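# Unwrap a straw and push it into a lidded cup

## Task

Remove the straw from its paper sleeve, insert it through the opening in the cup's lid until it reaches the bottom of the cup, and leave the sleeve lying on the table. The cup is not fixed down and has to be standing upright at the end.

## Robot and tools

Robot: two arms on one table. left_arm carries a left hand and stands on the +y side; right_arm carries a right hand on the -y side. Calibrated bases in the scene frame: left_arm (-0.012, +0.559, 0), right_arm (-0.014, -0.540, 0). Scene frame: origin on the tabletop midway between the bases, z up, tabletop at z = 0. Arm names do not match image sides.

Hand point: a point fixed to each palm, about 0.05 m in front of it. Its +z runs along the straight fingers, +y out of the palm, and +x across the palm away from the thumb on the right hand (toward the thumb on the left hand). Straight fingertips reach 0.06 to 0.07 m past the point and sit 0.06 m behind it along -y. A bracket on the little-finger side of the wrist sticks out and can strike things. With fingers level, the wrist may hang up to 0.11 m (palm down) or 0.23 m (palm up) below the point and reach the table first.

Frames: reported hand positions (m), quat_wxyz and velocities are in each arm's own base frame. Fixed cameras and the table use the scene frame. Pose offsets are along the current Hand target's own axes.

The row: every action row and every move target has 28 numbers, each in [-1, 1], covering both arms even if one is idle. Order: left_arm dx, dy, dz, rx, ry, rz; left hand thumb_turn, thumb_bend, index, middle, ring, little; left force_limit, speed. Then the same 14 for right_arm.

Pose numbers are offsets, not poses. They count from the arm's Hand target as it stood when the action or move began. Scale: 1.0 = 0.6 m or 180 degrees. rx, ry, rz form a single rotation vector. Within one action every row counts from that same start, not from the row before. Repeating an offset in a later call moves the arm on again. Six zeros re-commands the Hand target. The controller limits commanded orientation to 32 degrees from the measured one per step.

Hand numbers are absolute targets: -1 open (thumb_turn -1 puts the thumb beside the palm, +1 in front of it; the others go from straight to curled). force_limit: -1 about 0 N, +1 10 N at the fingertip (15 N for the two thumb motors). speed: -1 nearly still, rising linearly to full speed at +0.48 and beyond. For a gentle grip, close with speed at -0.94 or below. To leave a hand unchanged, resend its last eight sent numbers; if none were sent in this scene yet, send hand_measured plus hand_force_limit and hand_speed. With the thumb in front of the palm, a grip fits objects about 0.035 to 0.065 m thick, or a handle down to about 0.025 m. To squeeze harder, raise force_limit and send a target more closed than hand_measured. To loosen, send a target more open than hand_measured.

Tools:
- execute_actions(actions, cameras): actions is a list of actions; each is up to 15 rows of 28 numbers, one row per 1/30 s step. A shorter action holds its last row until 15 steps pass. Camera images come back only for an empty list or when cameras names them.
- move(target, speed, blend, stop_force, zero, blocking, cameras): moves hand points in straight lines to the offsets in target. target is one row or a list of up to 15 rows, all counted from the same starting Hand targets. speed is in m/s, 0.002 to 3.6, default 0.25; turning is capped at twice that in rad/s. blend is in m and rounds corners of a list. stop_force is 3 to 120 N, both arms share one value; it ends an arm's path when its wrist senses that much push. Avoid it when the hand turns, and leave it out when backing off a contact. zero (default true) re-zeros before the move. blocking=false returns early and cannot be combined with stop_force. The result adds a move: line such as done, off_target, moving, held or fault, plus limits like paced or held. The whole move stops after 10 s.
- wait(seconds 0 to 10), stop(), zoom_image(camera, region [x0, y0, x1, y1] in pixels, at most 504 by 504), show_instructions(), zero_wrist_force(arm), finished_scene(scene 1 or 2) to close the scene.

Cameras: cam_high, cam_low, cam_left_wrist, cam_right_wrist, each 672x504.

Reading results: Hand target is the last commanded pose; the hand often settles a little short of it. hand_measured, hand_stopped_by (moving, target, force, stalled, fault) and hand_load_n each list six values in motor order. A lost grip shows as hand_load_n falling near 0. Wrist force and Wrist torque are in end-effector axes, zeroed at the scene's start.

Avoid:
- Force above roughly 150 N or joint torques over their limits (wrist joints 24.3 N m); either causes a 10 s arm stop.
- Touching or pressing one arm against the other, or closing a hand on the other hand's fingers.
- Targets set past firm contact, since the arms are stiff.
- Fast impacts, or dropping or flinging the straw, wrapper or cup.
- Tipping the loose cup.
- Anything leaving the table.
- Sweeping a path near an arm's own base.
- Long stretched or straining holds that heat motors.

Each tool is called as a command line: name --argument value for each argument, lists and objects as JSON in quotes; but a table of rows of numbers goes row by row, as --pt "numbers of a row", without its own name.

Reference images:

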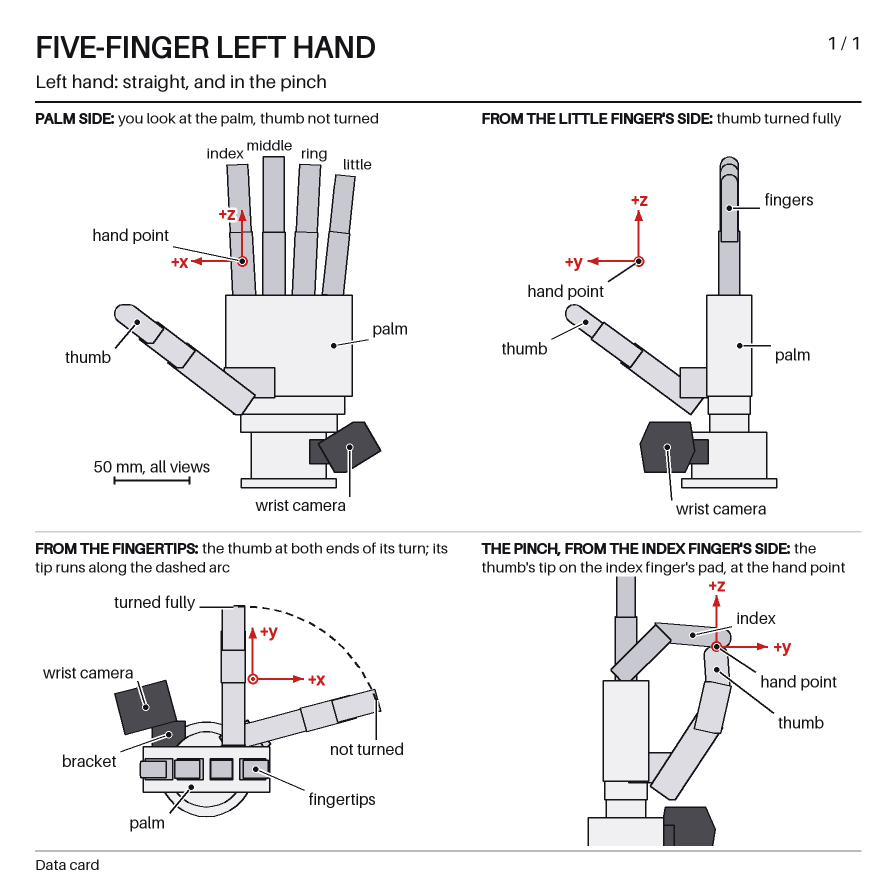

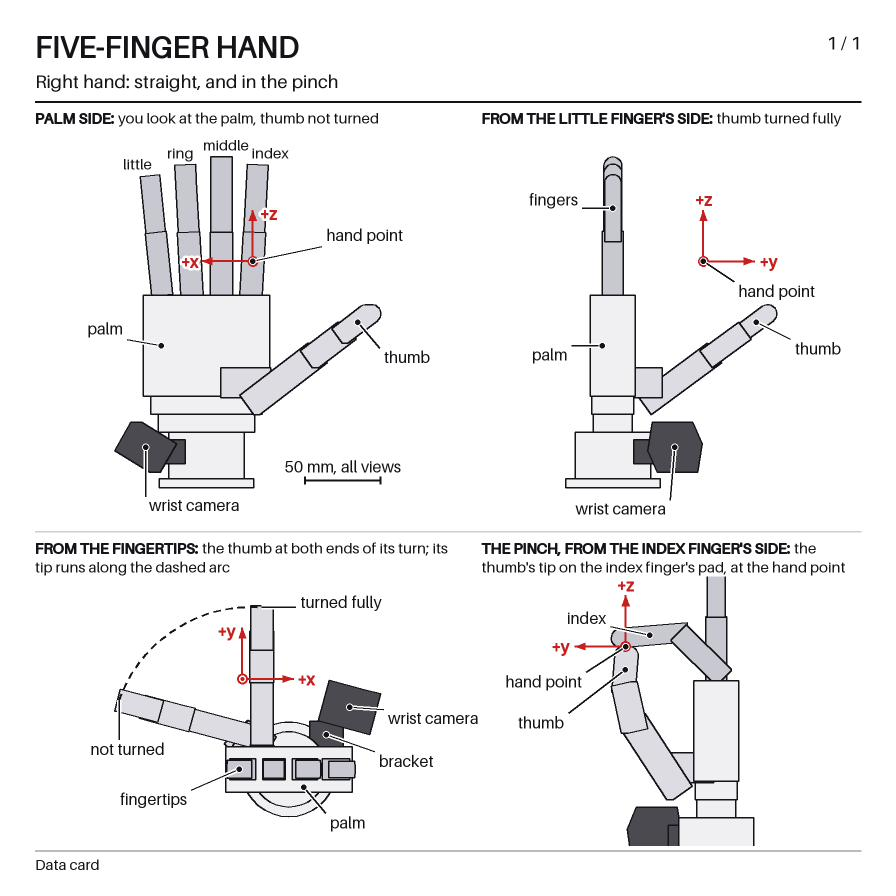

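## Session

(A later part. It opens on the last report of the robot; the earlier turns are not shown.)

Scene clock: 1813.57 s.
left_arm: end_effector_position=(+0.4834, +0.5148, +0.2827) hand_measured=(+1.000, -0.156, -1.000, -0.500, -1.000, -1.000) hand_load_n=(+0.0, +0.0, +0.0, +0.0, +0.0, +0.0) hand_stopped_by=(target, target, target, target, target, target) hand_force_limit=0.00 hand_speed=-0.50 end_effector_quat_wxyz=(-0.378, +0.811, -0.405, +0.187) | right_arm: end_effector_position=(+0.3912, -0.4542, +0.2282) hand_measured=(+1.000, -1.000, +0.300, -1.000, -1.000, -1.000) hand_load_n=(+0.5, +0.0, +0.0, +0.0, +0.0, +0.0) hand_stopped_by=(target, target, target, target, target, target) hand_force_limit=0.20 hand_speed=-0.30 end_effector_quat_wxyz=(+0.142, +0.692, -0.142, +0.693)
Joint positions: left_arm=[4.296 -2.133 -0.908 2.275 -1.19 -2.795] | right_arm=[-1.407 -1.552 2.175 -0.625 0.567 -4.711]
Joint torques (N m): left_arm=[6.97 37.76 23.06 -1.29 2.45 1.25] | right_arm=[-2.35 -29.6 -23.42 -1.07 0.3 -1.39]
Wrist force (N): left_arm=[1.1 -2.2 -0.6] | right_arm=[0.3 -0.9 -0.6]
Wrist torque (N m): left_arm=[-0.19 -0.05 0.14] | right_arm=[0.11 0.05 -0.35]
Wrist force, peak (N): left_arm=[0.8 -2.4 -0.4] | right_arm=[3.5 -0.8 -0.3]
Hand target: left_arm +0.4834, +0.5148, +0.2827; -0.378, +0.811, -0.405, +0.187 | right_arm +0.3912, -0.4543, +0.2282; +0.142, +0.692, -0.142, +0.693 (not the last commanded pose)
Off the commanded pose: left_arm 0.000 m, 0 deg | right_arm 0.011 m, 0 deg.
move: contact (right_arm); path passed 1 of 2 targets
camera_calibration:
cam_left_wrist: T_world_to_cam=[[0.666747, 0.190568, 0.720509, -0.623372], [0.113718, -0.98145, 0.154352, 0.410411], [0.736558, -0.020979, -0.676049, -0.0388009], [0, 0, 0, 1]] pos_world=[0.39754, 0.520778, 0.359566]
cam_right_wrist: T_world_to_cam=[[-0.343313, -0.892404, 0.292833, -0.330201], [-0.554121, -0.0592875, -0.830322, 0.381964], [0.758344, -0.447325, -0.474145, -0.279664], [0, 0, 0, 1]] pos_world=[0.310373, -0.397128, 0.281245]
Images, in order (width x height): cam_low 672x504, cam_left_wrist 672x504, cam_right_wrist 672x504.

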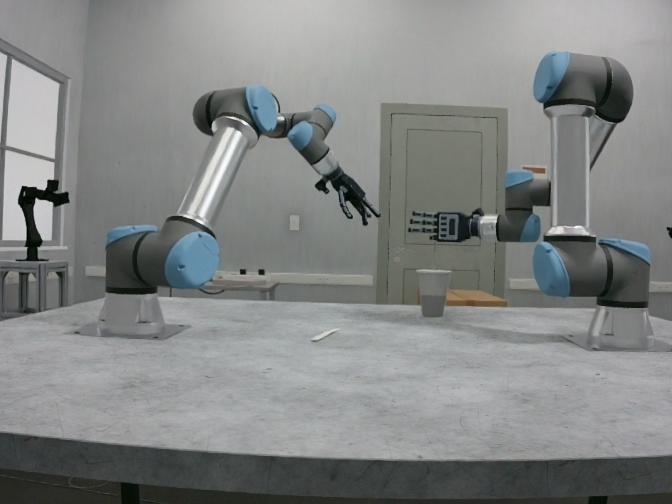

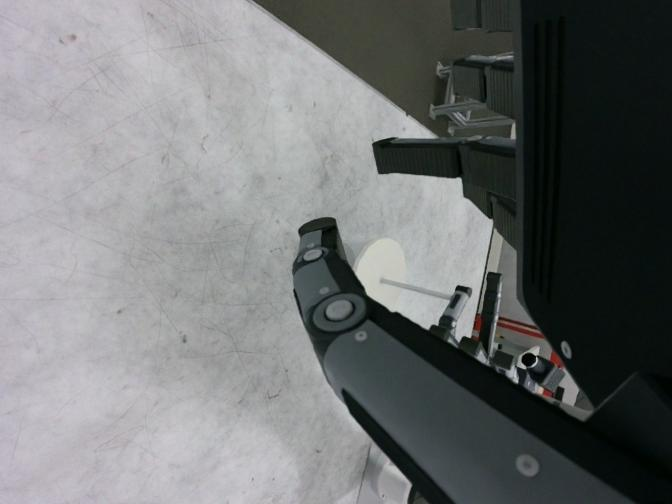

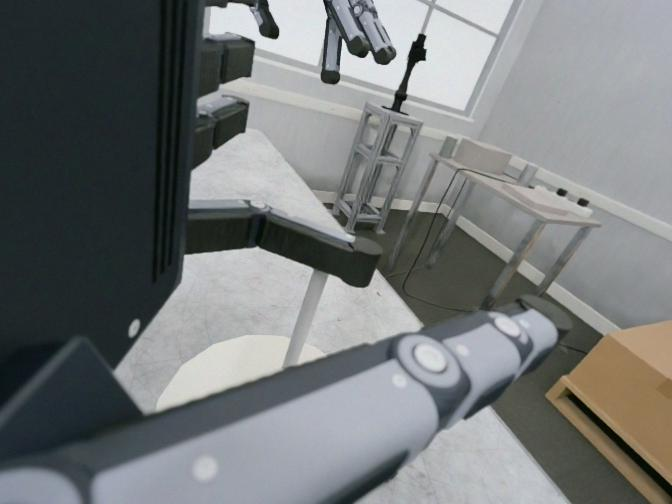

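move --target '[0,0,0,0,0,0,1,-0.155,-1,-0.5,-1,-1,0.0,-0.5,-0.03,0,0,0,0,0,1,-1,0.3,-1,-1,-1,0.2,-0.3]' --speed 0.008 --stop_force 7 --cameras '["cam_low","cam_left_wrist","cam_right_wrist"]'

zoom_image --camera "cam_low" --region '[400, 220, 470, 330]'

zoom_image --camera "cam_left_wrist" --region '[370, 240, 530, 360]'

Scene clock: 1821.60 s.
left_arm: end_effector_position=(+0.4834, +0.5148, +0.2827) hand_measured=(+1.000, -0.156, -1.000, -0.500, -1.000, -1.000) hand_load_n=(+0.0, +0.0, +0.0, +0.0, +0.0, +0.0) hand_stopped_by=(target, target, target, target, target, target) hand_force_limit=0.00 hand_speed=-0.50 end_effector_quat_wxyz=(-0.378, +0.811, -0.405, +0.187) | right_arm: end_effector_position=(+0.3913, -0.4543, +0.2162) hand_measured=(+1.000, -1.000, +0.300, -1.000, -1.000, -1.000) hand_load_n=(+0.0, +0.0, -0.5, +0.0, +0.0, +0.0) hand_stopped_by=(target, target, target, target, target, target) hand_force_limit=0.20 hand_speed=-0.30 end_effector_quat_wxyz=(+0.142, +0.692, -0.142, +0.693)
Joint positions: left_arm=[4.296 -2.133 -0.908 2.275 -1.19 -2.795] | right_arm=[-1.407 -1.531 2.192 -0.662 0.567 -4.711]
Joint torques (N m): left_arm=[7.71 37.98 22.69 -1.28 2.27 1.47] | right_arm=[2.82 -25.11 -20.3 2.65 1.6 0.7]
Wrist force (N): left_arm=[1.1 -2.1 -0.5] | right_arm=[6.8 -1.1 -0.5]
Wrist torque (N m): left_arm=[-0.19 -0.05 0.13] | right_arm=[0.08 0.11 -0.30]
Wrist force, peak (N): left_arm=[1.1 -2.4 -0.5] | right_arm=[11.3 -1.9 -0.9]
Hand target: left_arm +0.4834, +0.5148, +0.2827; -0.378, +0.811, -0.405, +0.187 | right_arm +0.3912, -0.4543, +0.2162; +0.142, +0.692, -0.142, +0.693 (not the last commanded pose)
Off the commanded pose: left_arm 0.000 m, 0 deg | right_arm 0.006 m, 0 deg.
move: contact (right_arm)
camera_calibration:
cam_left_wrist: T_world_to_cam=[[0.666747, 0.190568, 0.720509, -0.623372], [0.113718, -0.98145, 0.154352, 0.410411], [0.736558, -0.020979, -0.676049, -0.0388009], [0, 0, 0, 1]] pos_world=[0.39754, 0.520778, 0.359566]
cam_right_wrist: T_world_to_cam=[[-0.343381, -0.892364, 0.292875, -0.326662], [-0.554125, -0.0592851, -0.83032, 0.372001], [0.75831, -0.447406, -0.474124, -0.285381], [0, 0, 0, 1]] pos_world=[0.310373, -0.397128, 0.269245]
Images, in order (width x height): cam_low 672x504, cam_left_wrist 672x504, cam_right_wrist 672x504.

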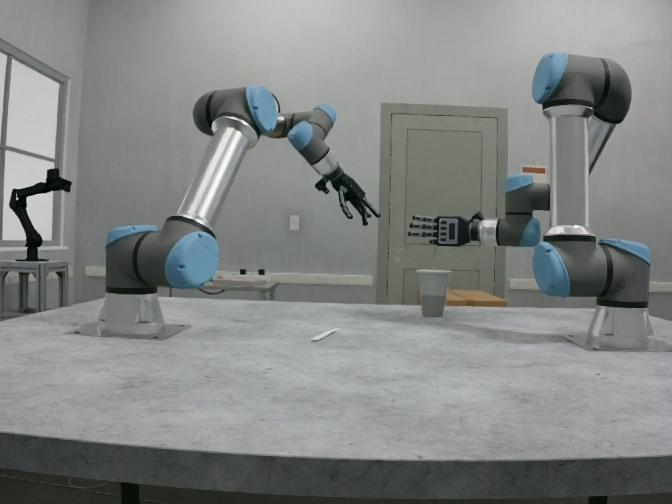

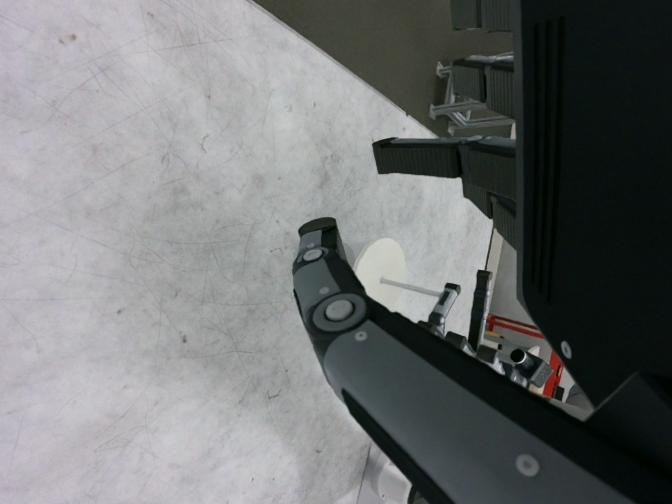

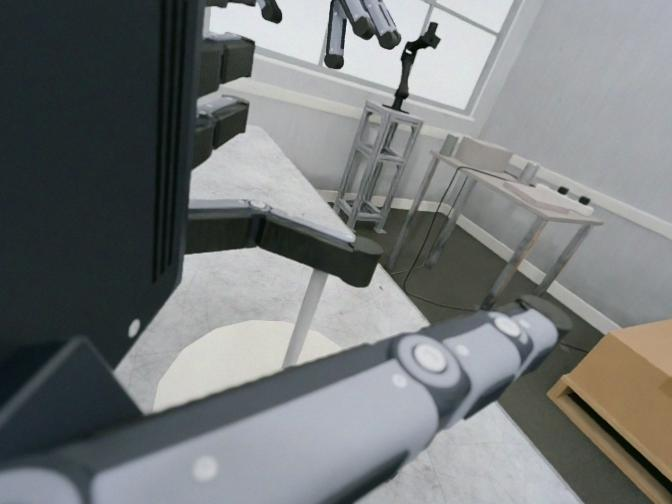

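Scaled by 4.582.

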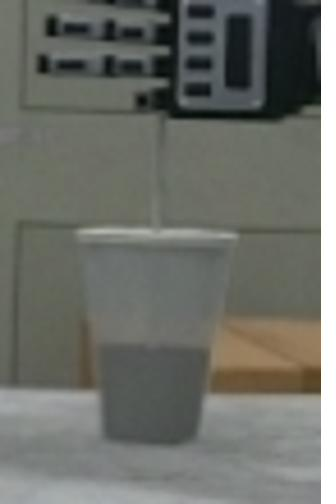

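Scaled by 3.150.

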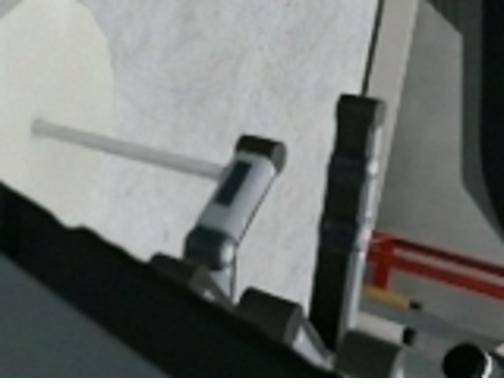

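move --target '[0,0,0,0,0,0,1,-0.155,-1,-0.5,-1,-1,0.0,-0.5,0.07,0,0,0,0,0,1,-1,0.3,-1,-1,-1,0.2,-0.3]' --speed 0.05 --cameras '["cam_low","cam_high"]'

zoom_image --camera "cam_low" --region '[400, 220, 470, 330]'

Scene clock: 1831.00 s.
left_arm: end_effector_position=(+0.4834, +0.5148, +0.2827) hand_measured=(+1.000, -0.156, -1.000, -0.500, -1.000, -1.000) hand_load_n=(+0.0, +0.0, +0.0, +0.0, +0.0, +0.0) hand_stopped_by=(target, target, target, target, target, target) hand_force_limit=0.00 hand_speed=-0.50 end_effector_quat_wxyz=(-0.378, +0.811, -0.405, +0.187) | right_arm: end_effector_position=(+0.3912, -0.4543, +0.2583) hand_measured=(+1.000, -1.000, +0.300, -1.000, -1.000, -1.000) hand_load_n=(+0.0, +0.0, +0.0, +0.0, -0.5, +0.0) hand_stopped_by=(target, target, target, target, target, target) hand_force_limit=0.20 hand_speed=-0.30 end_effector_quat_wxyz=(+0.142, +0.692, -0.142, +0.693)
Joint positions: left_arm=[4.296 -2.133 -0.908 2.275 -1.19 -2.795] | right_arm=[-1.407 -1.598 2.129 -0.533 0.567 -4.711]
Joint torques (N m): left_arm=[6.41 38.88 20.71 -1.29 2.38 1.4] | right_arm=[-6.38 -7.89 -10.65 -3.64 -1.29 -1.37]
Wrist force (N): left_arm=[1.0 -2.0 -0.3] | right_arm=[0.2 -0.8 -0.6]
Wrist torque (N m): left_arm=[-0.17 -0.04 0.12] | right_arm=[0.11 0.06 -0.37]
Wrist force, peak (N): left_arm=[1.2 -2.3 -0.3] | right_arm=[6.9 -1.3 -0.9]
Hand target: left_arm +0.4834, +0.5148, +0.2827; -0.378, +0.811, -0.405, +0.187 | right_arm +0.3912, -0.4543, +0.2582; +0.142, +0.692, -0.142, +0.693
Off the commanded pose: left_arm 0.000 m, 0 deg | right_arm 0.000 m, 0 deg.
move: done
Images, in order (width x height): cam_high 672x504, cam_low 672x504.

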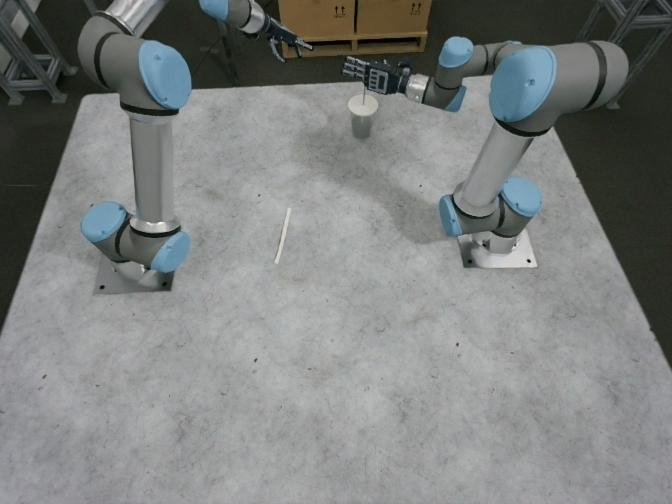

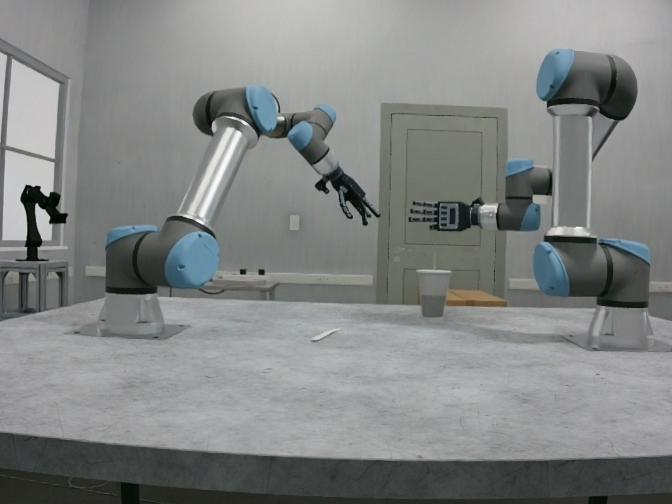

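Scaled by 4.582.

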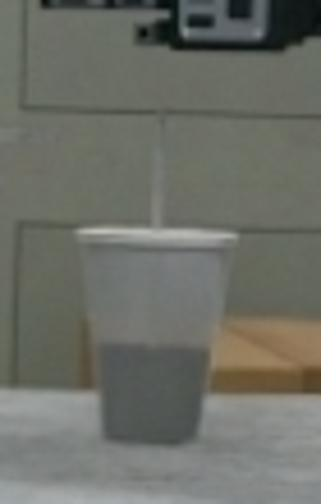

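finished_scene --scene 1

The scene is finished: the task was done.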